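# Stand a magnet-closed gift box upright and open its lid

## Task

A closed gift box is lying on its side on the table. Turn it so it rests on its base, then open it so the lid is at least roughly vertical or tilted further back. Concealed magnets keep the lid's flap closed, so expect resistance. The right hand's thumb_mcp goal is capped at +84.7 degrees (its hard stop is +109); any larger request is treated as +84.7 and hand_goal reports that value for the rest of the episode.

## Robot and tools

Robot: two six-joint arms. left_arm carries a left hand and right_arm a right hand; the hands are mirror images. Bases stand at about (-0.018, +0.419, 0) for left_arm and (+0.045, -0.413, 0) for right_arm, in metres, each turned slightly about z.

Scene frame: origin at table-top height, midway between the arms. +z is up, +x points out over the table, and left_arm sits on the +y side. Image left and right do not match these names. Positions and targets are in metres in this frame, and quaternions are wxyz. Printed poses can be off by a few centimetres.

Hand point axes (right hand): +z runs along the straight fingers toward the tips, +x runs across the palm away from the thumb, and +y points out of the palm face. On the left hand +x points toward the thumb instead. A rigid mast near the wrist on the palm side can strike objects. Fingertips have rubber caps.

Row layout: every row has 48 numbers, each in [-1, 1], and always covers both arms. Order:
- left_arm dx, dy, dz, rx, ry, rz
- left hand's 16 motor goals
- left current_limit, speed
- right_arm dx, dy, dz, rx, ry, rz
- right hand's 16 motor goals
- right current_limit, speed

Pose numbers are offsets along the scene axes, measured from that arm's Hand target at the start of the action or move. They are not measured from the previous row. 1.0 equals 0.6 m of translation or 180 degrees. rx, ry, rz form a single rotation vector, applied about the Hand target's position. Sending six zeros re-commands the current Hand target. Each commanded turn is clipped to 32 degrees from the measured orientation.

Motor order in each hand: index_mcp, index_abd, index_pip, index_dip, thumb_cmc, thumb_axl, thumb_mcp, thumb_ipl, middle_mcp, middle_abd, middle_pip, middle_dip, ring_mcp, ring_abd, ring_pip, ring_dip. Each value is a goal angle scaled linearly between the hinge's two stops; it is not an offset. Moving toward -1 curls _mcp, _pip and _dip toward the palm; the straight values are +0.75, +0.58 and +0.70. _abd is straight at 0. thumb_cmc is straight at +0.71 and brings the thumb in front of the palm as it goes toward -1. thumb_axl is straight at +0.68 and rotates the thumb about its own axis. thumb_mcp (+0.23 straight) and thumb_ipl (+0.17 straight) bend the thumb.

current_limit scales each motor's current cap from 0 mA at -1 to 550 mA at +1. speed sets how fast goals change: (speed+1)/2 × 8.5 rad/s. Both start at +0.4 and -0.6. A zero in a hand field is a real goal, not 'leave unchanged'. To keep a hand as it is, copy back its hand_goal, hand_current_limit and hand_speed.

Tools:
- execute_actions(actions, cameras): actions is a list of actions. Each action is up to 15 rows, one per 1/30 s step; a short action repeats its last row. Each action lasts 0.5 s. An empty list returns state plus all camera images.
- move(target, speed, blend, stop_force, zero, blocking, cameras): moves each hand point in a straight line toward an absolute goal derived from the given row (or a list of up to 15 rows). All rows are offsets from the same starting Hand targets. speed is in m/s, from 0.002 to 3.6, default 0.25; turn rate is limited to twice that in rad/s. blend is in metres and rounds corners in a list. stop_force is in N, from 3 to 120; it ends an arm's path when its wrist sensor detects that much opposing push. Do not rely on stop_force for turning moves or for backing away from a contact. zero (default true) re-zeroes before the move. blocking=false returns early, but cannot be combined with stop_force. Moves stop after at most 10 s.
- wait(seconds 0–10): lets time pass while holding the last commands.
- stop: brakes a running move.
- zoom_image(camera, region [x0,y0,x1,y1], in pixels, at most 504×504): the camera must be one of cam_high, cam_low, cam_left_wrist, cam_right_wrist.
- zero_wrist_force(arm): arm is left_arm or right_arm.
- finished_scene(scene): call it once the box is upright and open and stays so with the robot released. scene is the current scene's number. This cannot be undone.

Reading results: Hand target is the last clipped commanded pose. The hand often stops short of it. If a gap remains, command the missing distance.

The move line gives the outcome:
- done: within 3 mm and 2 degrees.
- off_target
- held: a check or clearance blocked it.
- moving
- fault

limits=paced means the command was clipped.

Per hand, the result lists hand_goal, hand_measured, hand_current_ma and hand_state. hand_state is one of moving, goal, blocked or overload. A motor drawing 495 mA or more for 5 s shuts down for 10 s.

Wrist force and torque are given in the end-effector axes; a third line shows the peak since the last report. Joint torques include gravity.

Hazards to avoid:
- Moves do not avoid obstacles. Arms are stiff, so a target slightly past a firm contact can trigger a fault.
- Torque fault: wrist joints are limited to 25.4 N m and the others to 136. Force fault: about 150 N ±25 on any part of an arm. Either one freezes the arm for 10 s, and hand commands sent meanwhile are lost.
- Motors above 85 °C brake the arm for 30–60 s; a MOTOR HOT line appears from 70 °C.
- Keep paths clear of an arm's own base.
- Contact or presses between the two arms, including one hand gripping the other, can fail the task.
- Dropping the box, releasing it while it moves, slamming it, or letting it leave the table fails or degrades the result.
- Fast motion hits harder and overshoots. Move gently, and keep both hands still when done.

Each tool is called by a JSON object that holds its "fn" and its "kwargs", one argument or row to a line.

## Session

{"fn": "execute_actions", "kwargs": {
  "actions": []
}}

{"fn": "zoom_image", "kwargs": {
  "camera": "cam_high",
  "region": [230, 190, 430, 340]
}}

{"fn": "zoom_image", "kwargs": {
  "camera": "cam_low",
  "region": [270, 160, 470, 310]
}}

Scene clock: 0.00 s.
left_arm: end_effector_position=(+0.3919, +0.4837, +0.2300) hand_goal=(+0.754, +0.000, +0.576, +0.696, +0.714, +0.678, +0.226, +0.168, +0.754, +0.000, +0.576, +0.696, +0.754, +0.000, +0.576, +0.696) hand_measured=(+0.754, +0.000, +0.576, +0.696, +0.714, +0.678, +0.226, +0.168, +0.754, +0.000, +0.576, +0.696, +0.754, +0.000, +0.576, +0.696) hand_current_ma=(+0, +0, +0, +0, +0, +0, +0, +0, +0, +0, +0, +0, +0, +0, +0, +0) hand_state=(goal, goal, goal, goal, goal, goal, goal, goal, goal, goal, goal, goal, goal, goal, goal, goal) hand_current_limit=0.40 hand_speed=-0.60 end_effector_quat_wxyz=(+0.000, +0.025, +1.000, +0.000) | right_arm: end_effector_position=(+0.4483, -0.5124, +0.2300) hand_goal=(+0.754, +0.000, +0.576, +0.696, +0.714, +0.678, +0.226, +0.168, +0.754, +0.000, +0.576, +0.696, +0.754, +0.000, +0.576, +0.696) hand_measured=(+0.754, +0.000, +0.576, +0.696, +0.714, +0.678, +0.226, +0.168, +0.754, +0.000, +0.576, +0.696, +0.754, +0.000, +0.576, +0.696) hand_current_ma=(+0, +0, +0, +0, +0, +0, +0, +0, +0, +0, +0, +0, +0, +0, +0, +0) hand_state=(goal, goal, goal, goal, goal, goal, goal, goal, goal, goal, goal, goal, goal, goal, goal, goal) hand_current_limit=0.40 hand_speed=-0.60 end_effector_quat_wxyz=(+0.000, +1.000, -0.018, +0.000)
Joint positions: left_arm=[3.458 -1.419 -2.042 -1.252 1.571 -1.255] | right_arm=[-0.316 -1.723 2.042 -1.89 -1.571 1.255]
Joint velocities: within noise
Joint torques (N m): no reading
Wrist force (N): no reading
Wrist torque (N m): no reading
Wrist force, peak (N): no reading
Hand target: left_arm +0.3919, +0.4837, +0.2300; +0.000, +0.025, +1.000, +0.000 | right_arm +0.4483, -0.5124, +0.2300; +0.000, +1.000, -0.018, +0.000

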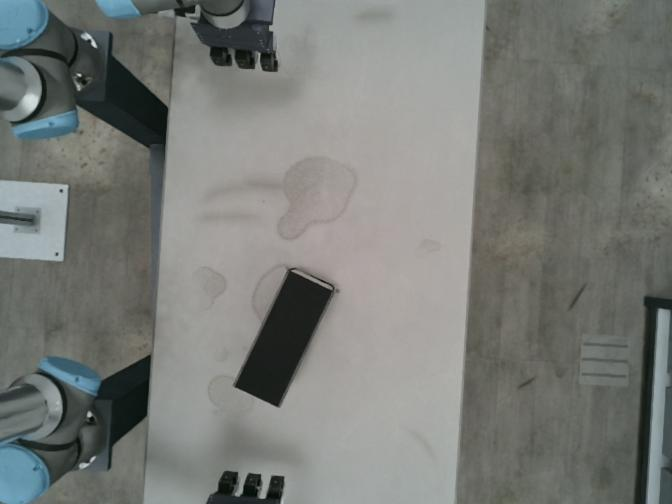

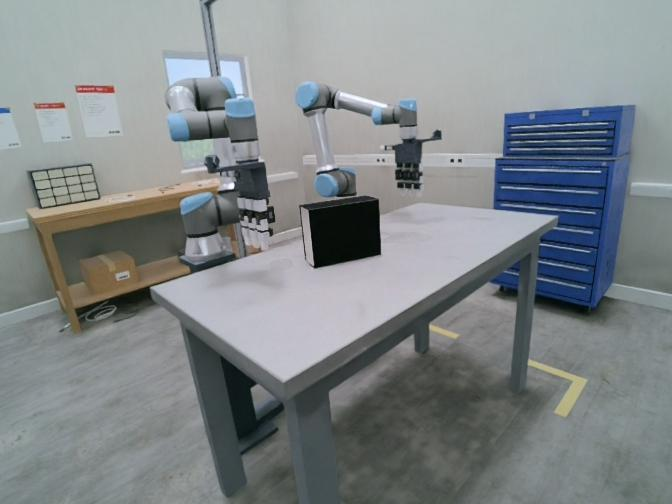

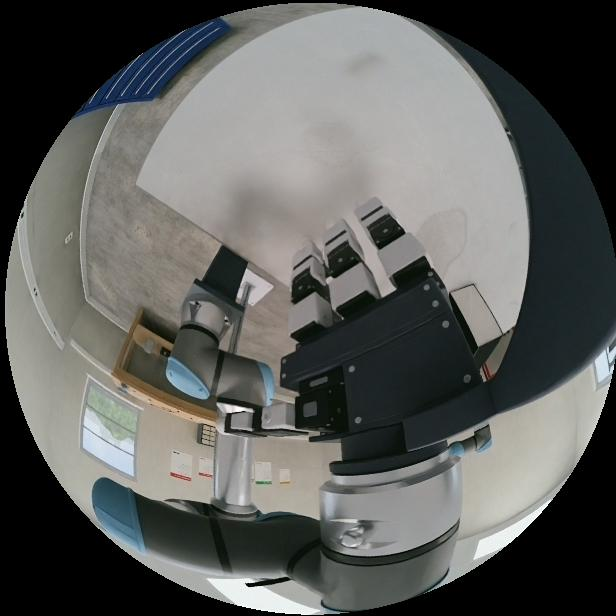

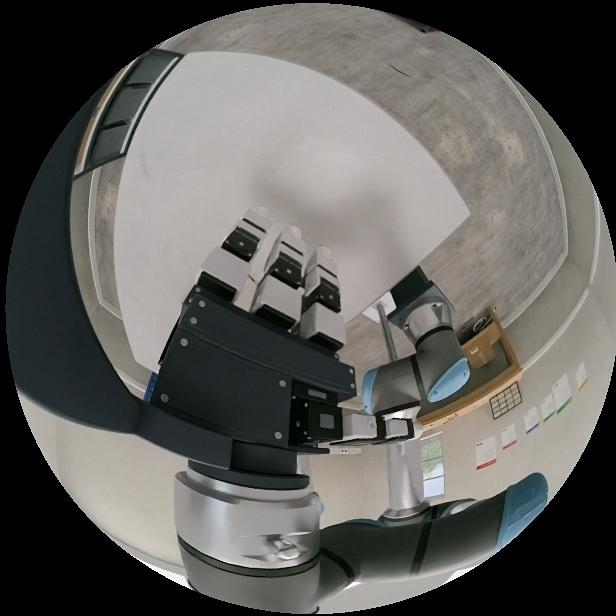

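Scaled by 2.520.

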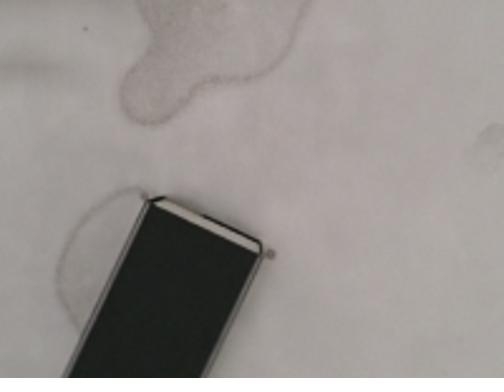

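Scaled by 2.520.

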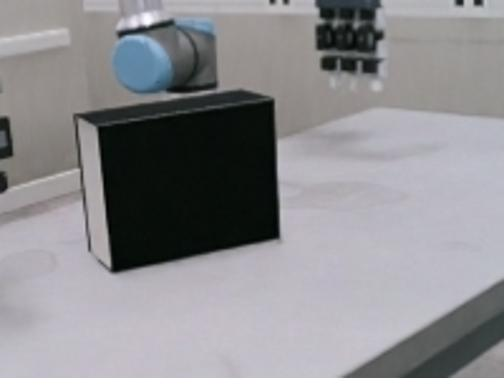

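{"fn": "zoom_image", "kwargs": {
  "camera": "cam_high",
  "region": [225, 255, 345, 415]
}}

{"fn": "zoom_image", "kwargs": {
  "camera": "cam_low",
  "region": [290, 185, 390, 275]
}}

{"fn": "zoom_image", "kwargs": {
  "camera": "cam_left_wrist",
  "region": [420, 260, 540, 400]
}}

Scaled by 3.150.

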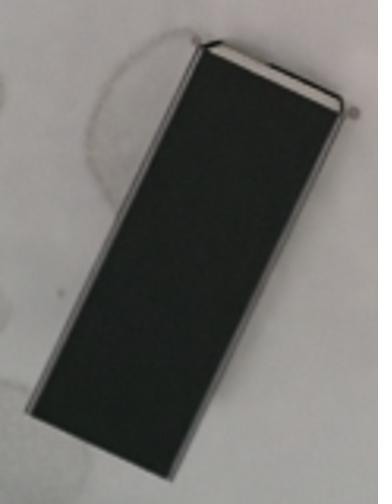

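Scaled by 5.040.

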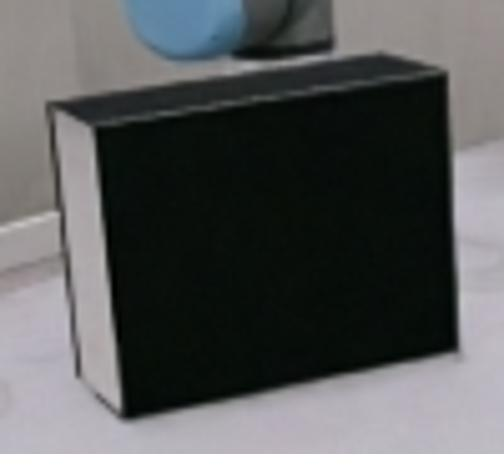

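Scaled by 3.600 from the camera's 616x616 image, which has a finer 880x880 frame.

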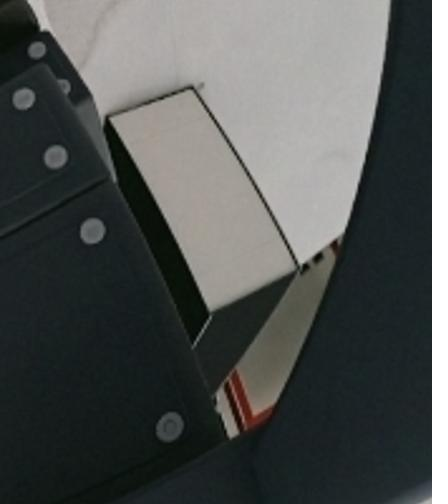

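{"fn": "zoom_image", "kwargs": {
  "camera": "cam_high",
  "region": [280, 260, 344, 300]
}}

{"fn": "zoom_image", "kwargs": {
  "camera": "cam_high",
  "region": [226, 370, 290, 414]
}}

Scaled by 7.875.

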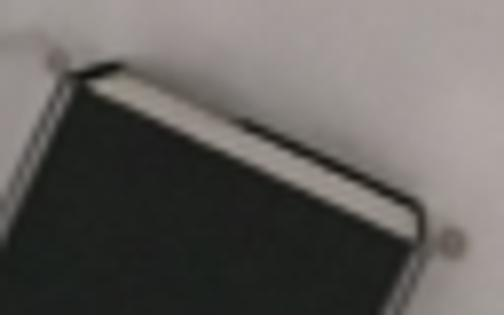

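Scaled by 7.875.

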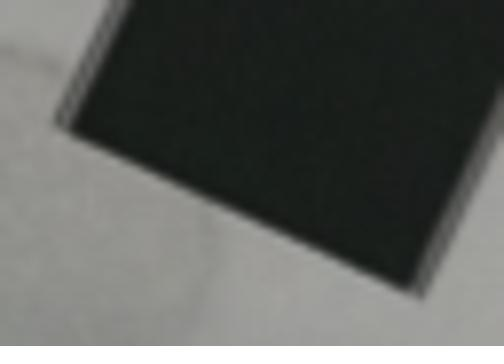

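{"fn": "move", "kwargs": {
  "target": [
    [0.0468,-0.1062,0.1667,0,0,-0.4944,0.548,0,0.576,0.696,0.714,0.678,0.226,0.168,0.548,0,0.576,0.696,0.548,0,0.576,0.696,0.7,-0.6,0.0862,0.104,0.1667,0,0,0.4944,0.548,0,0.576,0.696,0.714,0.678,0.226,0.168,0.548,0,0.576,0.696,0.548,0,0.576,0.696,0.7,-0.6],
    [0.0468,-0.5728,0.0167,-0.00946,-0.3773,-0.9101,0.548,0,0.576,0.696,0.714,0.678,0.226,0.168,0.548,0,0.576,0.696,0.548,0,0.576,0.696,0.7,-0.6,0.3528,0.2207,0.0333,0.00681,0.37864,-0.91412,0.548,0,0.576,0.696,0.714,0.678,0.226,0.168,0.548,0,0.576,0.696,0.548,0,0.576,0.696,0.7,-0.6],
    [0.1135,-0.7878,-0.0897,-0.00946,-0.3773,-0.9101,0.548,0,0.576,0.696,0.714,0.678,0.226,0.168,0.548,0,0.576,0.696,0.548,0,0.576,0.696,0.7,-0.6,0.2828,0.369,-0.0897,0.00681,0.37864,-0.91412,0.548,0,0.576,0.696,0.714,0.678,0.226,0.168,0.548,0,0.576,0.696,0.548,0,0.576,0.696,0.7,-0.6]
  ],
  "speed": [0.6,0.6,0.3],
  "blend": [0.05,0.03,0],
  "cameras": ["all"]
}}

{"fn": "zoom_image", "kwargs": {
  "camera": "cam_low",
  "region": [270, 160, 430, 280]
}}

{"fn": "zoom_image", "kwargs": {
  "camera": "cam_high",
  "region": [215, 245, 375, 415]
}}

Scene clock: 13.17 s.
left_arm: end_effector_position=(+0.4600, +0.0111, +0.1762) hand_goal=(+0.548, +0.000, +0.576, +0.696, +0.714, +0.678, +0.226, +0.168, +0.548, +0.000, +0.576, +0.696, +0.548, +0.000, +0.576, +0.696) hand_measured=(+0.554, +0.000, +0.576, +0.696, +0.718, +0.678, +0.224, +0.168, +0.554, +0.000, +0.576, +0.696, +0.554, +0.000, +0.576, +0.696) hand_current_ma=(+3, +0, +0, +0, +2, +0, -1, +0, +4, +0, +0, +0, +3, +0, +0, +0) hand_state=(goal, goal, goal, goal, goal, goal, goal, goal, goal, goal, goal, goal, goal, goal, goal, goal) hand_current_limit=0.70 hand_speed=-0.60 end_effector_quat_wxyz=(+0.383, +0.924, +0.000, +0.000) end_effector_velocity=(+0.000, -0.001, +0.000) end_effector_angular_velocity=(+0.000, -0.001, +0.000) | right_arm: end_effector_position=(+0.6180, -0.2911, +0.1763) hand_goal=(+0.548, +0.000, +0.576, +0.696, +0.714, +0.678, +0.226, +0.168, +0.548, +0.000, +0.576, +0.696, +0.548, +0.000, +0.576, +0.696) hand_measured=(+0.554, +0.000, +0.576, +0.696, +0.718, +0.678, +0.224, +0.168, +0.554, +0.000, +0.576, +0.696, +0.554, +0.000, +0.576, +0.696) hand_current_ma=(+5, +0, +0, +0, +3, +0, -2, +0, +4, +0, +0, +0, +4, +0, +0, +0) hand_state=(goal, goal, goal, goal, goal, goal, goal, goal, goal, goal, goal, goal, goal, goal, goal, goal) hand_current_limit=0.70 hand_speed=-0.60 end_effector_quat_wxyz=(+0.000, +0.000, +0.924, +0.383)
Joint positions: left_arm=[3.079 -1.867 -2.153 -0.58 0.791 1.412] | right_arm=[-0.386 -1.222 1.9 -1.86 -0.869 -2.136]
Joint velocities: left_arm=[-0.003 -0.001 0 0.005 0 -0.004] | right_arm=[within noise]
Joint torques (N m): left_arm=[-8.64 18.54 13.38 4.29 -4.13 -1.53] | right_arm=[-5.02 -25.73 -10.76 -3.68 -1.81 -1.41]
Wrist force (N): left_arm=[-0.2 -0.3 0.5] | right_arm=[-1.0 0.2 -0.3]
Wrist torque (N m): left_arm=[-0.04 0.03 -0.09] | right_arm=[0.20 0.15 -0.10]
Wrist force, peak (N): left_arm=[0.8 0.7 2.7] | right_arm=[-2.3 0.1 -1.6]
Hand target: left_arm +0.4600, +0.0110, +0.1762; +0.383, +0.924, +0.000, +0.000 | right_arm +0.6179, -0.2910, +0.1762; +0.000, +0.000, +0.924, +0.383
Off the commanded pose: left_arm 0.000 m, 0 deg | right_arm 0.000 m, 0 deg.
move: done

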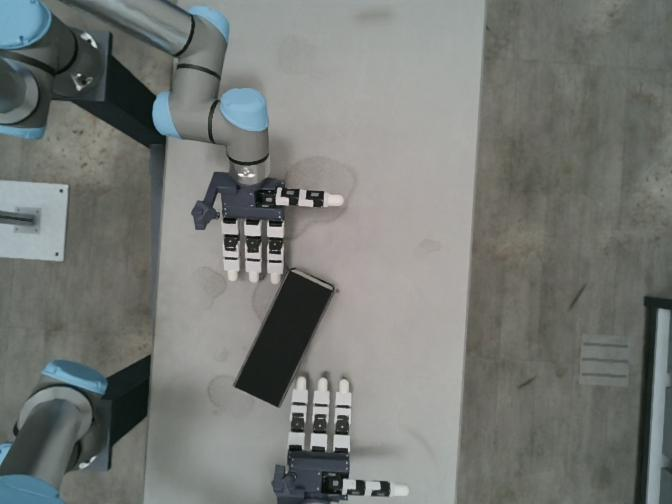

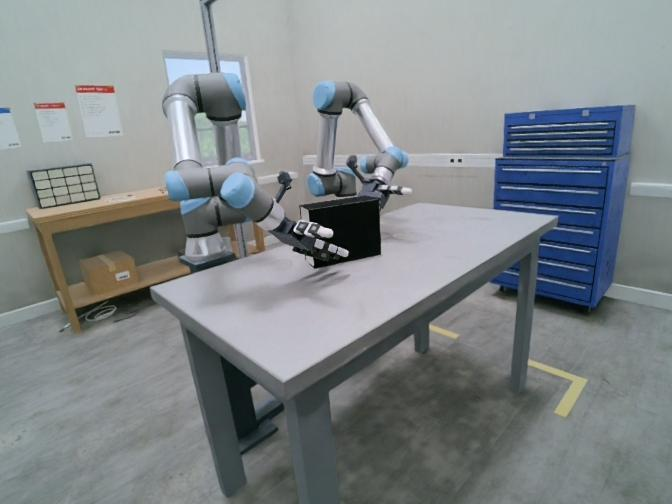

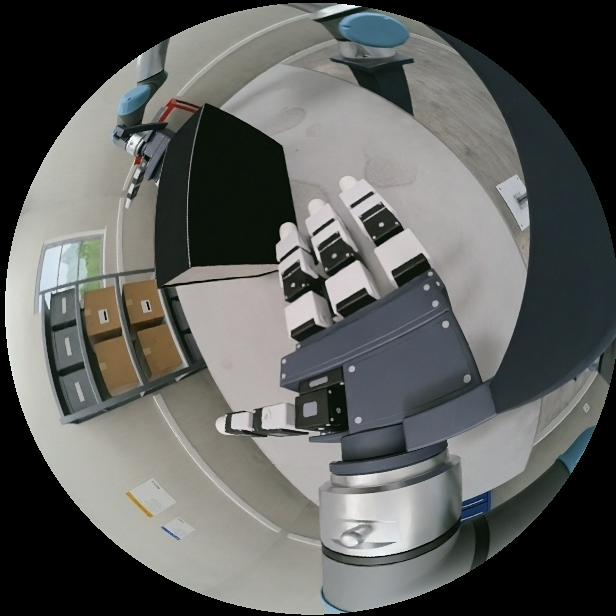

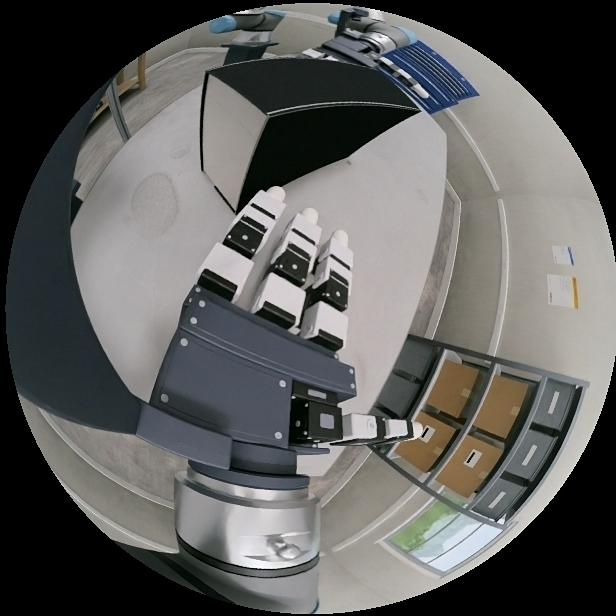

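Scaled by 3.150.

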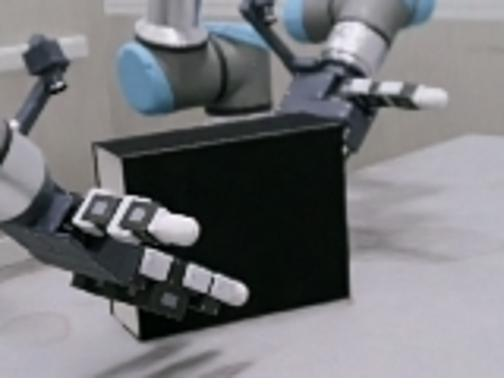

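Scaled by 2.965.

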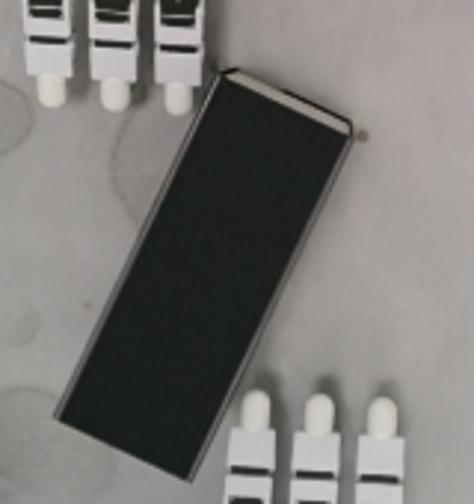

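{"fn": "move", "kwargs": {
  "target": [
    [0.0437,0.007,0,0,0,0,0.548,0,0.576,0.696,0.714,0.678,0.226,0.168,0.548,0,0.576,0.696,0.548,0,0.576,0.696,0.7,-0.6,-0.0418,-0.007,0,0,0,0,0.548,0,0.576,0.696,0.714,0.678,0.226,0.168,0.548,0,0.576,0.696,0.548,0,0.576,0.696,0.7,-0.6],
    [0.0945,0.0035,0,0,0,0,0.548,0,0.576,0.696,0.714,0.678,0.226,0.168,0.548,0,0.576,0.696,0.548,0,0.576,0.696,0.7,-0.6,-0.0927,-0.0035,0,0,0,0,0.548,0,0.576,0.696,0.714,0.678,0.226,0.168,0.548,0,0.576,0.696,0.548,0,0.576,0.696,0.7,-0.6],
    [0.1423,-0.0138,0,0,0,0,0.548,0,0.576,0.696,0.714,0.678,0.226,0.168,0.548,0,0.576,0.696,0.548,0,0.576,0.696,0.7,-0.6,-0.1405,0.0138,0,0,0,0,0.548,0,0.576,0.696,0.714,0.678,0.226,0.168,0.548,0,0.576,0.696,0.548,0,0.576,0.696,0.7,-0.6],
    [0.1833,-0.0437,0,0,0,0,0.548,0,0.576,0.696,0.714,0.678,0.226,0.168,0.548,0,0.576,0.696,0.548,0,0.576,0.696,0.7,-0.6,-0.1815,0.0437,0,0,0,0,0.548,0,0.576,0.696,0.714,0.678,0.226,0.168,0.548,0,0.576,0.696,0.548,0,0.576,0.696,0.7,-0.6],
    [0.215,-0.0842,0,0,0,0,0.548,0,0.576,0.696,0.714,0.678,0.226,0.168,0.548,0,0.576,0.696,0.548,0,0.576,0.696,0.7,-0.6,-0.2132,0.0842,0,0,0,0,0.548,0,0.576,0.696,0.714,0.678,0.226,0.168,0.548,0,0.576,0.696,0.548,0,0.576,0.696,0.7,-0.6]
  ],
  "speed": [0.06,0.1,0.1,0.1,0.1],
  "blend": [0.005,0.01,0.01,0.01,0],
  "cameras": ["cam_high","cam_low"]
}}

{"fn": "zoom_image", "kwargs": {
  "camera": "cam_low",
  "region": [270, 160, 430, 280]
}}

{"fn": "zoom_image", "kwargs": {
  "camera": "cam_high",
  "region": [215, 245, 375, 415]
}}

Scene clock: 17.03 s.
left_arm: end_effector_position=(+0.5890, -0.0395, +0.1762) hand_goal=(+0.548, +0.000, +0.576, +0.696, +0.714, +0.678, +0.226, +0.168, +0.548, +0.000, +0.576, +0.696, +0.548, +0.000, +0.576, +0.696) hand_measured=(+0.556, -0.002, +0.576, +0.696, +0.718, +0.678, +0.224, +0.168, +0.564, -0.014, +0.576, +0.690, +0.582, -0.014, +0.568, +0.658) hand_current_ma=(+5, -1, +0, +0, +2, +0, -1, +0, +17, -10, +0, -4, +53, -10, -5, -57) hand_state=(goal, goal, goal, goal, goal, goal, goal, goal, goal, goal, goal, goal, blocked, goal, goal, blocked) hand_current_limit=0.70 hand_speed=-0.60 end_effector_quat_wxyz=(+0.383, +0.924, +0.000, +0.000) | right_arm: end_effector_position=(+0.4901, -0.2405, +0.1763) hand_goal=(+0.548, +0.000, +0.576, +0.696, +0.714, +0.678, +0.226, +0.168, +0.548, +0.000, +0.576, +0.696, +0.548, +0.000, +0.576, +0.696) hand_measured=(+0.576, +0.008, +0.570, +0.664, +0.718, +0.678, +0.224, +0.168, +0.560, +0.010, +0.576, +0.690, +0.556, +0.004, +0.576, +0.696) hand_current_ma=(+46, +5, -5, -50, +3, +0, -2, +0, +11, +6, +0, -4, +6, +1, +0, +0) hand_state=(blocked, goal, goal, blocked, goal, goal, goal, goal, goal, goal, goal, goal, goal, goal, goal, goal) hand_current_limit=0.70 hand_speed=-0.60 end_effector_quat_wxyz=(+0.000, +0.000, +0.924, +0.383)
Joint positions: left_arm=[3.021 -2.13 -1.741 -0.673 0.799 1.331] | right_arm=[-0.401 -1.508 2.265 -1.928 -0.875 -2.155]
Joint torques (N m): left_arm=[-32.06 25.32 8.57 -0.09 -7.82 -0.4] | right_arm=[21.72 -3.99 6.9 5.36 0.61 -3.13]
Wrist force (N): left_arm=[0.5 -24.0 -60.8] | right_arm=[-0.7 -22.3 -59.3]
Wrist torque (N m): left_arm=[4.13 -3.65 1.27] | right_arm=[4.13 -0.74 0.13]
Wrist force, peak (N): left_arm=[-0.7 -27.5 -73.1] | right_arm=[-1.2 -26.4 -69.8]
Hand target: left_arm +0.5890, -0.0395, +0.1762; +0.383, +0.924, +0.000, +0.000 | right_arm +0.4900, -0.2405, +0.1762; +0.000, +0.000, +0.924, +0.383
Off the commanded pose: left_arm 0.000 m, 0 deg | right_arm 0.000 m, 0 deg.
move: done
Images, in order (width x height): cam_high 672x504, cam_low 672x504.

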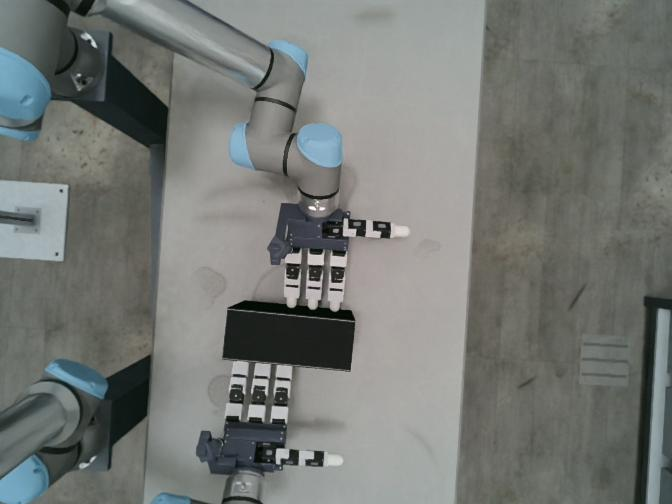

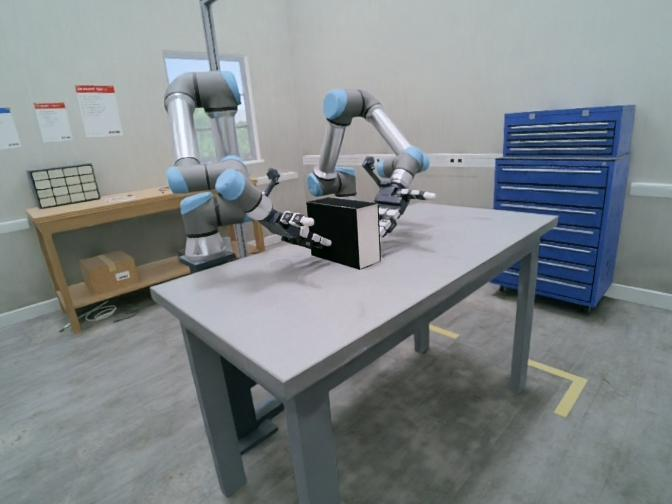

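Scaled by 3.150.

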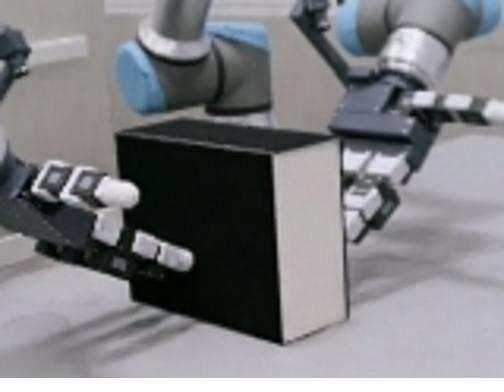

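Scaled by 2.965.

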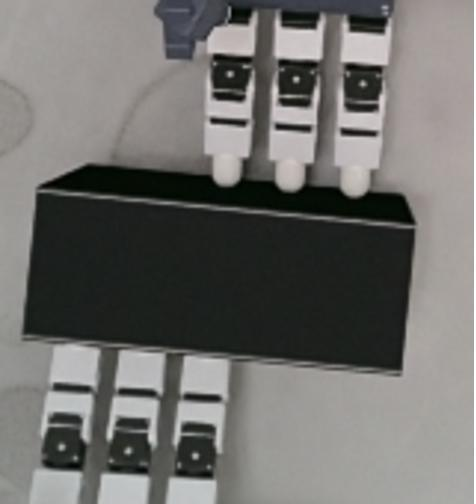

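{"fn": "move", "kwargs": {
  "target": [0,0.02,0,0,0,0,0.548,0,0.576,0.696,0.714,0.678,0.226,0.168,0.548,0,0.576,0.696,0.548,0,0.576,0.696,0.7,-0.6,0,-0.02,0,0,0,0,0.548,0,0.576,0.696,0.714,0.678,0.226,0.168,0.548,0,0.576,0.696,0.548,0,0.576,0.696,0.7,-0.6],
  "speed": 0.05,
  "cameras": ["cam_high","cam_low"]
}}

{"fn": "zoom_image", "kwargs": {
  "camera": "cam_high",
  "region": [215, 245, 375, 415]
}}

{"fn": "zoom_image", "kwargs": {
  "camera": "cam_low",
  "region": [270, 160, 430, 280]
}}

Scene clock: 17.97 s.
left_arm: end_effector_position=(+0.5890, -0.0273, +0.1762) hand_goal=(+0.548, +0.000, +0.576, +0.696, +0.714, +0.678, +0.226, +0.168, +0.548, +0.000, +0.576, +0.696, +0.548, +0.000, +0.576, +0.696) hand_measured=(+0.556, -0.002, +0.576, +0.696, +0.718, +0.678, +0.224, +0.168, +0.562, -0.002, +0.576, +0.694, +0.566, -0.002, +0.576, +0.694) hand_current_ma=(+5, -1, +0, +0, +2, +0, -1, +0, +13, -1, +0, -1, +20, -1, +0, -1) hand_state=(goal, goal, goal, goal, goal, goal, goal, goal, goal, goal, goal, goal, goal, goal, goal, goal) hand_current_limit=0.70 hand_speed=-0.60 end_effector_quat_wxyz=(+0.383, +0.924, +0.000, +0.000) end_effector_velocity=(+0.000, -0.001, +0.002) end_effector_angular_velocity=(-0.002, +0.000, +0.002) | right_arm: end_effector_position=(+0.4900, -0.2527, +0.1762) hand_goal=(+0.548, +0.000, +0.576, +0.696, +0.714, +0.678, +0.226, +0.168, +0.548, +0.000, +0.576, +0.696, +0.548, +0.000, +0.576, +0.696) hand_measured=(+0.566, +0.004, +0.576, +0.694, +0.718, +0.678, +0.224, +0.168, +0.558, +0.004, +0.576, +0.694, +0.556, +0.004, +0.576, +0.696) hand_current_ma=(+23, +1, +0, -1, +3, +0, -2, +0, +8, +1, +0, -1, +6, +1, +0, +0) hand_state=(goal, goal, goal, goal, goal, goal, goal, goal, goal, goal, goal, goal, goal, goal, goal, goal) hand_current_limit=0.70 hand_speed=-0.60 end_effector_quat_wxyz=(+0.000, +0.000, +0.924, +0.383) end_effector_velocity=(+0.001, +0.001, +0.000) end_effector_angular_velocity=(-0.004, -0.004, -0.002)
Joint positions: left_arm=[3.041 -2.118 -1.755 -0.689 0.796 1.358] | right_arm=[-0.428 -1.506 2.257 -1.901 -0.886 -2.187]
Joint velocities: left_arm=[-0.002 0.001 0.001 0.003 -0.001 -0.005] | right_arm=[0.002 -0.001 0 -0.008 0 0.005]
Joint torques (N m): left_arm=[-11.36 33.75 24.68 4.39 -3.21 -1.64] | right_arm=[10.95 -16.33 -15.72 -3.75 1.61 2.74]
Wrist force (N): left_arm=[-0.2 -0.9 0.2] | right_arm=[-1.1 0.2 -0.2]
Wrist torque (N m): left_arm=[-0.09 0.02 -0.07] | right_arm=[0.19 0.15 -0.12]
Wrist force, peak (N): left_arm=[0.4 -24.2 -61.0] | right_arm=[-0.8 -22.0 -59.9]
Hand target: left_arm +0.5890, -0.0275, +0.1762; +0.383, +0.924, +0.000, +0.000 | right_arm +0.4900, -0.2525, +0.1762; +0.000, +0.000, +0.924, +0.383
Off the commanded pose: left_arm 0.000 m, 0 deg | right_arm 0.000 m, 0 deg.
move: done
Images, in order (width x height): cam_high 672x504, cam_low 672x504.

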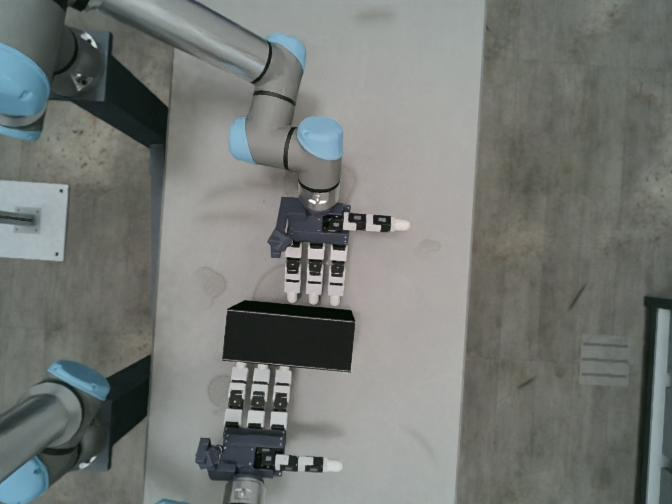

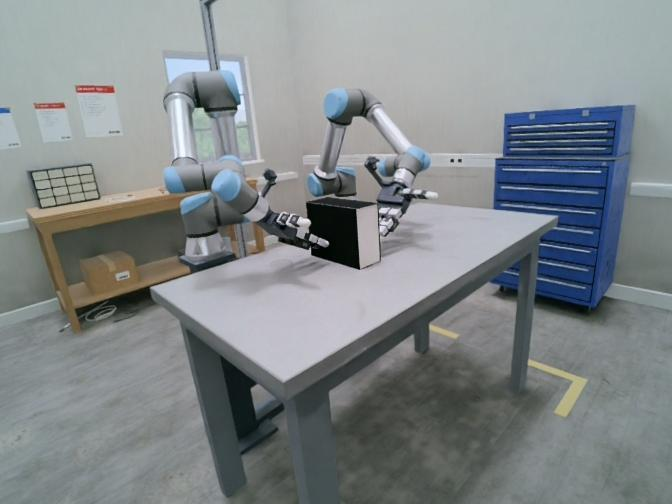

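Scaled by 2.965.

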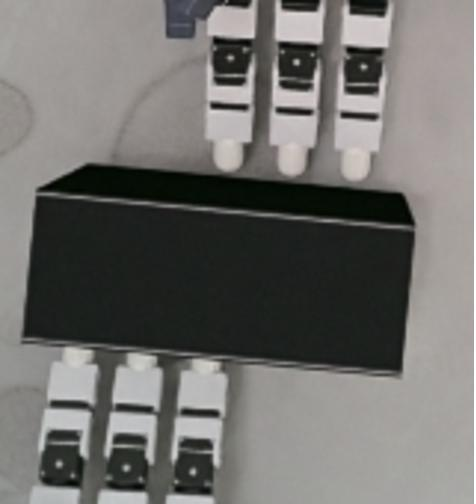

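Scaled by 3.150.

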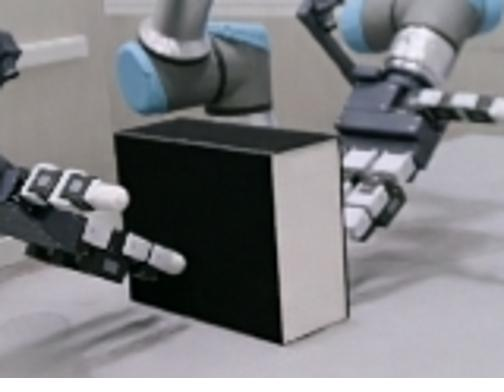

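{"fn": "move", "kwargs": {
  "target": [
    [-0.06,0,0.15,0,0,0,0.548,0,0.576,0.696,0.714,0.678,0.226,0.168,0.548,0,0.576,0.696,0.548,0,0.576,0.696,0.7,-0.6,0.105,0,0.1417,0,0,0,0.548,0,0.576,0.696,0.714,0.678,0.226,0.168,0.548,0,0.576,0.696,0.548,0,0.576,0.696,0.7,-0.6],
    [-0.06,-0.0142,0.15,0,0,0,0.548,0,0.576,0.696,0.714,0.678,0.226,0.168,0.548,0,0.576,0.696,0.548,0,0.576,0.696,0.7,-0.6,0.105,0.0092,0.1417,0,0,0,0.548,0,0.576,0.696,0.714,0.678,0.226,0.168,0.548,0,0.576,0.696,0.548,0,0.576,0.696,0.7,-0.6]
  ],
  "speed": [0.2,0.03],
  "blend": 0.004,
  "cameras": ["cam_high","cam_low"]
}}

{"fn": "zoom_image", "kwargs": {
  "camera": "cam_high",
  "region": [215, 245, 375, 415]
}}

{"fn": "zoom_image", "kwargs": {
  "camera": "cam_low",
  "region": [270, 160, 430, 280]
}}

Scene clock: 22.47 s.
left_arm: end_effector_position=(+0.5530, -0.0362, +0.2662) hand_goal=(+0.548, +0.000, +0.576, +0.696, +0.714, +0.678, +0.226, +0.168, +0.548, +0.000, +0.576, +0.696, +0.548, +0.000, +0.576, +0.696) hand_measured=(+0.556, -0.002, +0.576, +0.696, +0.718, +0.678, +0.224, +0.168, +0.562, -0.002, +0.576, +0.694, +0.564, -0.002, +0.576, +0.694) hand_current_ma=(+5, -1, +0, +0, +2, +0, -1, +0, +13, -1, +0, -1, +18, -1, +0, -1) hand_state=(goal, goal, goal, goal, goal, goal, goal, goal, goal, goal, goal, goal, goal, goal, goal, goal) hand_current_limit=0.70 hand_speed=-0.60 end_effector_quat_wxyz=(+0.383, +0.924, +0.000, +0.000) end_effector_velocity=(+0.000, +0.002, -0.001) end_effector_angular_velocity=(+0.001, +0.000, -0.002) | right_arm: end_effector_position=(+0.5530, -0.2468, +0.2612) hand_goal=(+0.548, +0.000, +0.576, +0.696, +0.714, +0.678, +0.226, +0.168, +0.548, +0.000, +0.576, +0.696, +0.548, +0.000, +0.576, +0.696) hand_measured=(+0.566, +0.002, +0.576, +0.694, +0.720, +0.678, +0.224, +0.168, +0.558, +0.002, +0.576, +0.694, +0.556, +0.002, +0.576, +0.696) hand_current_ma=(+22, +1, +0, -1, +4, +0, -2, +0, +8, +1, +0, -1, +6, +1, +0, +0) hand_state=(goal, goal, goal, goal, goal, goal, goal, goal, goal, goal, goal, goal, goal, goal, goal, goal) hand_current_limit=0.70 hand_speed=-0.60 end_effector_quat_wxyz=(+0.000, +0.000, +0.924, +0.383)
Joint positions: left_arm=[3.016 -1.933 -1.77 -0.836 0.8 1.325] | right_arm=[-0.356 -1.495 1.993 -1.704 -0.858 -2.1]
Joint velocities: left_arm=[0.003 0 -0.001 -0.004 0 0.006] | right_arm=[within noise]
Joint torques (N m): left_arm=[12.66 45.09 10 1.33 0 1.55] | right_arm=[-11.69 -32.86 -22.81 0.08 1.88 -2.43]
Wrist force (N): left_arm=[0.2 -1.3 -0.8] | right_arm=[-1.1 0.4 -0.2]
Wrist torque (N m): left_arm=[-0.01 -0.10 0.05] | right_arm=[0.22 0.15 -0.21]
Wrist force, peak (N): left_arm=[0.7 -2.6 1.7] | right_arm=[-2.2 1.6 -1.5]
Hand target: left_arm +0.5530, -0.0360, +0.2662; +0.383, +0.924, +0.000, +0.000 | right_arm +0.5530, -0.2470, +0.2612; +0.000, +0.000, +0.924, +0.383
Off the commanded pose: left_arm 0.000 m, 0 deg | right_arm 0.000 m, 0 deg.
move: done
Images, in order (width x height): cam_high 672x504, cam_low 672x504.

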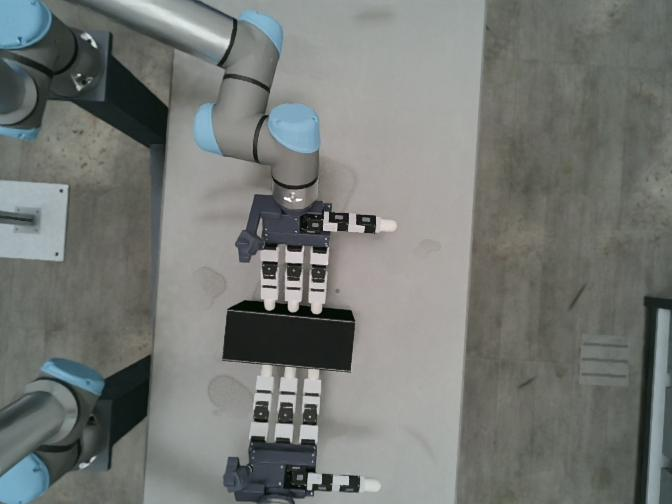

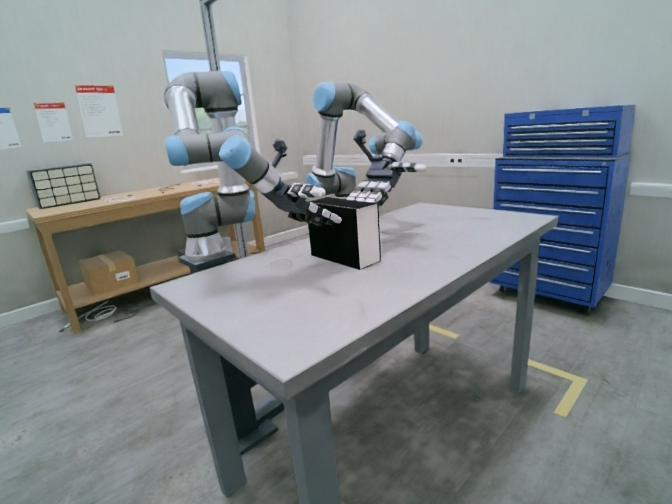

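Scaled by 2.965.

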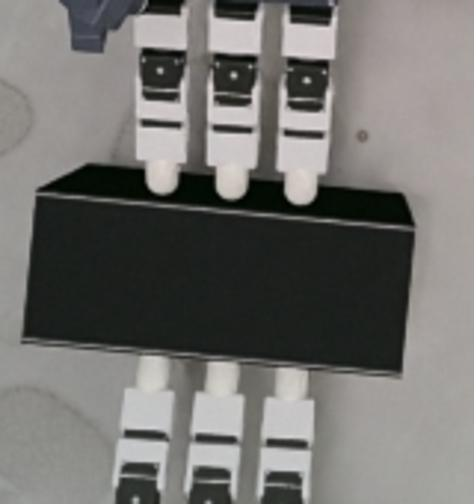

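Scaled by 3.150.

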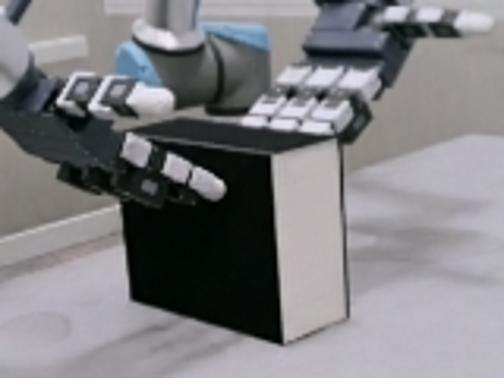

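{"fn": "move", "kwargs": {
  "target": [
    [0,0.0233,-0.0003,0,0,0,0.548,0,0.576,0.696,0.714,0.678,0.226,0.168,0.548,0,0.576,0.696,0.548,0,0.576,0.696,0.7,-0.6,0,0.0265,0.0142,0,0,0,0.548,0,0.576,0.696,0.714,0.678,0.226,0.168,0.548,0,0.576,0.696,0.548,0,0.576,0.696,0.7,-0.6],
    [0,0.0468,-0.003,0,0,0,0.548,0,0.576,0.696,0.714,0.678,0.226,0.168,0.548,0,0.576,0.696,0.548,0,0.576,0.696,0.7,-0.6,0,0.0508,0.0262,0,0,0,0.548,0,0.576,0.696,0.714,0.678,0.226,0.168,0.548,0,0.576,0.696,0.548,0,0.576,0.696,0.7,-0.6],
    [0,0.0938,-0.0125,0,0,0,0.548,0,0.576,0.696,0.714,0.678,0.226,0.168,0.548,0,0.576,0.696,0.548,0,0.576,0.696,0.7,-0.6,0,0.1022,0.0438,0,0,0,0.548,0,0.576,0.696,0.714,0.678,0.226,0.168,0.548,0,0.576,0.696,0.548,0,0.576,0.696,0.7,-0.6]
  ],
  "speed": 0.05,
  "blend": 0.005,
  "cameras": ["cam_high","cam_low"]
}}

{"fn": "zoom_image", "kwargs": {
  "camera": "cam_high",
  "region": [215, 235, 375, 405]
}}

{"fn": "zoom_image", "kwargs": {
  "camera": "cam_low",
  "region": [270, 160, 430, 280]
}}

Scene clock: 24.97 s.
left_arm: end_effector_position=(+0.5530, +0.0203, +0.2587) hand_goal=(+0.548, +0.000, +0.576, +0.696, +0.714, +0.678, +0.226, +0.168, +0.548, +0.000, +0.576, +0.696, +0.548, +0.000, +0.576, +0.696) hand_measured=(+0.556, -0.002, +0.576, +0.696, +0.718, +0.678, +0.224, +0.168, +0.562, -0.002, +0.576, +0.694, +0.564, +0.002, +0.582, +0.698) hand_current_ma=(+5, -1, +0, +0, +2, +0, -1, +0, +13, -1, +0, -1, +17, +0, +4, +0) hand_state=(goal, goal, goal, goal, goal, goal, goal, goal, goal, goal, goal, goal, goal, goal, goal, goal) hand_current_limit=0.70 hand_speed=-0.60 end_effector_quat_wxyz=(+0.383, +0.924, +0.000, +0.000) | right_arm: end_effector_position=(+0.5530, -0.1856, +0.2876) hand_goal=(+0.548, +0.000, +0.576, +0.696, +0.714, +0.678, +0.226, +0.168, +0.548, +0.000, +0.576, +0.696, +0.548, +0.000, +0.576, +0.696) hand_measured=(+0.566, +0.006, +0.580, +0.696, +0.720, +0.678, +0.224, +0.168, +0.558, +0.002, +0.576, +0.694, +0.556, +0.002, +0.576, +0.696) hand_current_ma=(+21, +3, +2, +0, +4, +0, -2, +0, +8, +1, +0, -1, +6, +1, +0, +0) hand_state=(goal, goal, goal, goal, goal, goal, goal, goal, goal, goal, goal, goal, goal, goal, goal, goal) hand_current_limit=0.70 hand_speed=-0.60 end_effector_quat_wxyz=(+0.000, +0.000, +0.924, +0.383)
Joint positions: left_arm=[3.114 -1.887 -1.83 -0.918 0.788 1.461] | right_arm=[-0.233 -1.53 1.983 -1.766 -0.82 -1.942]
Joint torques (N m): left_arm=[-12.53 23.87 28.68 4.19 -3.01 -1.56] | right_arm=[-12.28 -18.77 -21.8 -0.24 -1.14 -2.36]
Wrist force (N): left_arm=[0.0 -0.9 0.4] | right_arm=[-1.0 0.1 -0.2]
Wrist torque (N m): left_arm=[-0.08 -0.01 0.00] | right_arm=[0.21 0.11 -0.08]
Wrist force, peak (N): left_arm=[0.4 -1.8 0.0] | right_arm=[-1.6 -0.7 -1.7]
Hand target: left_arm +0.5530, +0.0202, +0.2587; +0.383, +0.924, +0.000, +0.000 | right_arm +0.5530, -0.1857, +0.2875; +0.000, +0.000, +0.924, +0.383
Off the commanded pose: left_arm 0.000 m, 0 deg | right_arm 0.000 m, 0 deg.
move: done
Images, in order (width x height): cam_high 672x504, cam_low 672x504.

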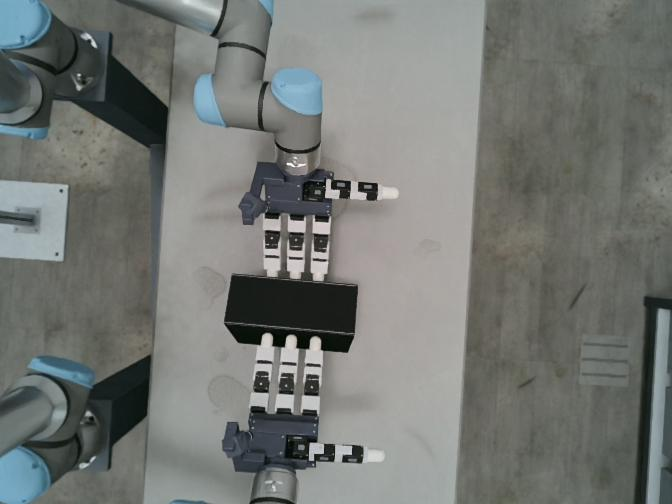

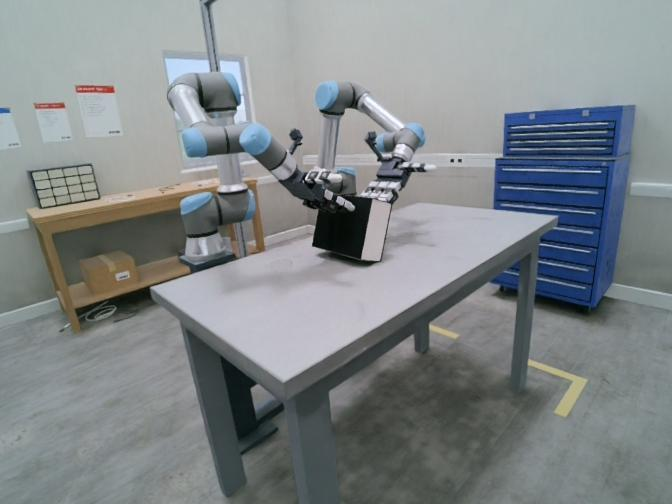

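Scaled by 2.965.

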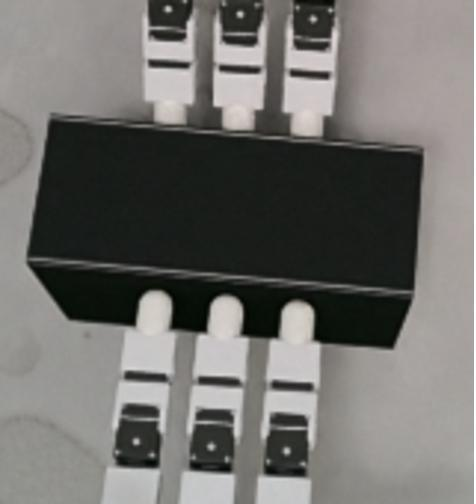

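Scaled by 3.150.

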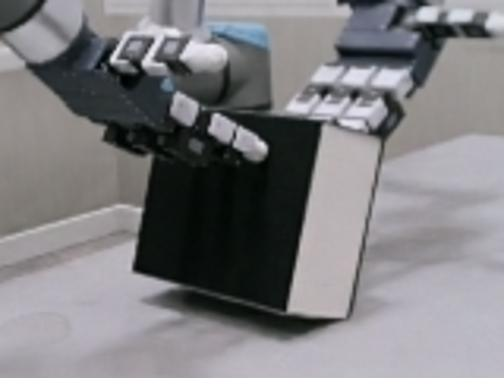

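{"fn": "move", "kwargs": {
  "target": [
    [0,0.0422,-0.018,0,0,0,0.548,0,0.576,0.696,0.714,0.678,0.226,0.168,0.548,0,0.576,0.696,0.548,0,0.576,0.696,0.7,-0.6,0,0.0535,0.0082,0,0,0,0.548,0,0.576,0.696,0.714,0.678,0.226,0.168,0.548,0,0.576,0.696,0.548,0,0.576,0.696,0.7,-0.6],
    [0,0.0828,-0.044,0,0,0,0.548,0,0.576,0.696,0.714,0.678,0.226,0.168,0.548,0,0.576,0.696,0.548,0,0.576,0.696,0.7,-0.6,0,0.1077,0.007,0,0,0,0.548,0,0.576,0.696,0.714,0.678,0.226,0.168,0.548,0,0.576,0.696,0.548,0,0.576,0.696,0.7,-0.6],
    [0,0.1213,-0.0773,0,0,0,0.548,0,0.576,0.696,0.714,0.678,0.226,0.168,0.548,0,0.576,0.696,0.548,0,0.576,0.696,0.7,-0.6,0,0.0345,0.0208,0,0,0,0.548,0,0.576,0.696,0.714,0.678,0.226,0.168,0.548,0,0.576,0.696,0.548,0,0.576,0.696,0.7,-0.6],
    [0,0.1528,-0.1187,0,0,0,0.548,0,0.576,0.696,0.714,0.678,0.226,0.168,0.548,0,0.576,0.696,0.548,0,0.576,0.696,0.7,-0.6,0,-0.0822,-0.0458,0,0,0,0.548,0,0.576,0.696,0.714,0.678,0.226,0.168,0.548,0,0.576,0.696,0.548,0,0.576,0.696,0.7,-0.6],
    [0,0.1797,-0.1643,0,0,0,0.548,0,0.576,0.696,0.714,0.678,0.226,0.168,0.548,0,0.576,0.696,0.548,0,0.576,0.696,0.7,-0.6,0,-0.1072,-0.1958,0,0,0,0.548,0,0.576,0.696,0.714,0.678,0.226,0.168,0.548,0,0.576,0.696,0.548,0,0.576,0.696,0.7,-0.6]
  ],
  "speed": [0.05,0.05,0.06,0.08,0.08],
  "blend": [0.005,0.005,0.005,0.005,0],
  "cameras": ["cam_high","cam_low","cam_left_wrist"]
}}

{"fn": "zoom_image", "kwargs": {
  "camera": "cam_high",
  "region": [215, 215, 375, 385]
}}

{"fn": "zoom_image", "kwargs": {
  "camera": "cam_low",
  "region": [270, 160, 430, 280]
}}

Scene clock: 30.40 s.
left_arm: end_effector_position=(+0.5530, +0.1282, +0.1599) hand_goal=(+0.548, +0.000, +0.576, +0.696, +0.714, +0.678, +0.226, +0.168, +0.548, +0.000, +0.576, +0.696, +0.548, +0.000, +0.576, +0.696) hand_measured=(+0.570, -0.002, +0.586, +0.700, +0.718, +0.678, +0.224, +0.168, +0.574, -0.002, +0.588, +0.700, +0.574, +0.000, +0.590, +0.702) hand_current_ma=(+28, +0, +8, +2, +2, +0, -1, +0, +34, +0, +9, +2, +35, +0, +12, +3) hand_state=(blocked, goal, goal, goal, goal, goal, goal, goal, blocked, goal, goal, goal, blocked, goal, goal, goal) hand_current_limit=0.70 hand_speed=-0.60 end_effector_quat_wxyz=(+0.383, +0.924, +0.000, +0.000) | right_arm: end_effector_position=(+0.5530, -0.2501, +0.1700) hand_goal=(+0.548, +0.000, +0.576, +0.696, +0.714, +0.678, +0.226, +0.168, +0.548, +0.000, +0.576, +0.696, +0.548, +0.000, +0.576, +0.696) hand_measured=(+0.566, +0.004, +0.582, +0.698, +0.720, +0.678, +0.224, +0.168, +0.558, +0.002, +0.576, +0.694, +0.556, +0.002, +0.576, +0.696) hand_current_ma=(+23, +1, +5, +1, +4, +0, -2, +0, +8, +1, +0, -1, +6, +1, +0, +0) hand_state=(goal, goal, goal, goal, goal, goal, goal, goal, goal, goal, goal, goal, goal, goal, goal, goal) hand_current_limit=0.70 hand_speed=-0.60 end_effector_quat_wxyz=(+0.000, +0.000, +0.924, +0.383)
Joint positions: left_arm=[3.311 -1.966 -1.974 -0.891 0.792 1.739] | right_arm=[-0.363 -1.353 2.109 -1.957 -0.861 -2.108]
Joint torques (N m): left_arm=[-8.23 48.51 24.37 1.07 -0.14 -1.41] | right_arm=[10.02 -28.07 -25.21 -1.09 2.1 2.54]
Wrist force (N): left_arm=[0.1 -1.9 1.5] | right_arm=[-0.9 0.3 -0.5]
Wrist torque (N m): left_arm=[-0.10 0.02 -0.03] | right_arm=[0.22 0.13 -0.08]
Wrist force, peak (N): left_arm=[0.2 -4.1 -3.8] | right_arm=[-1.7 -1.4 -4.1]
Hand target: left_arm +0.5530, +0.1281, +0.1601; +0.383, +0.924, +0.000, +0.000 | right_arm +0.5530, -0.2500, +0.1700; +0.000, +0.000, +0.924, +0.383
Off the commanded pose: left_arm 0.000 m, 0 deg | right_arm 0.000 m, 0 deg.
move: done
Images, in order (width x height): cam_high 672x504, cam_low 672x504, cam_left_wrist 616x616.

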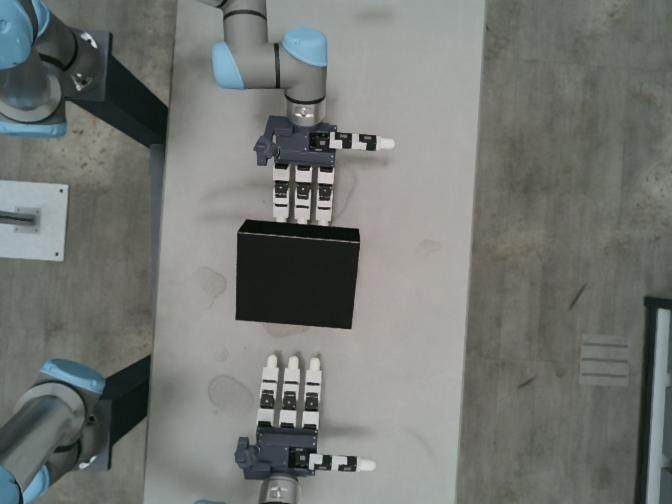

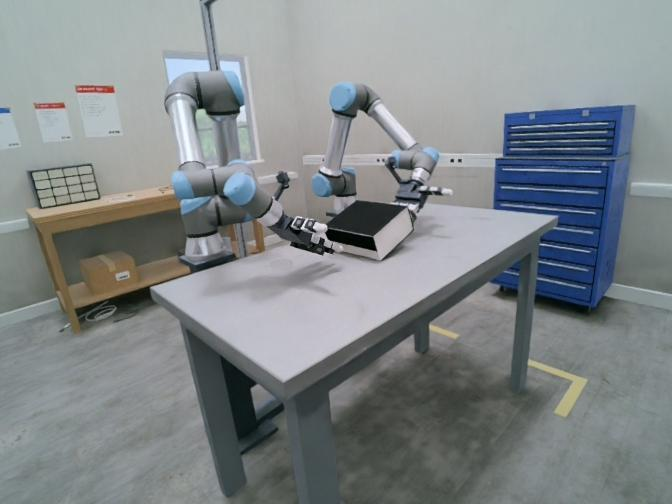

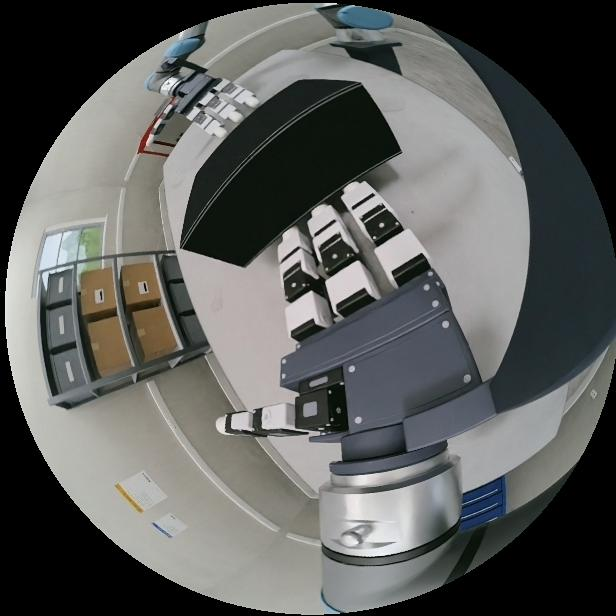

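Scaled by 2.965.

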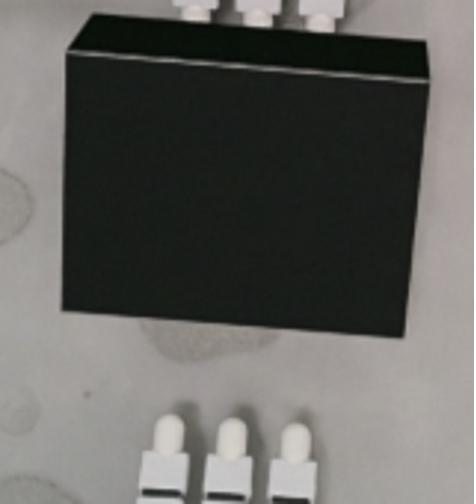

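Scaled by 3.150.

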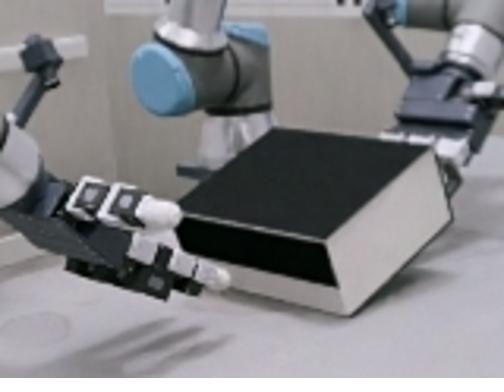

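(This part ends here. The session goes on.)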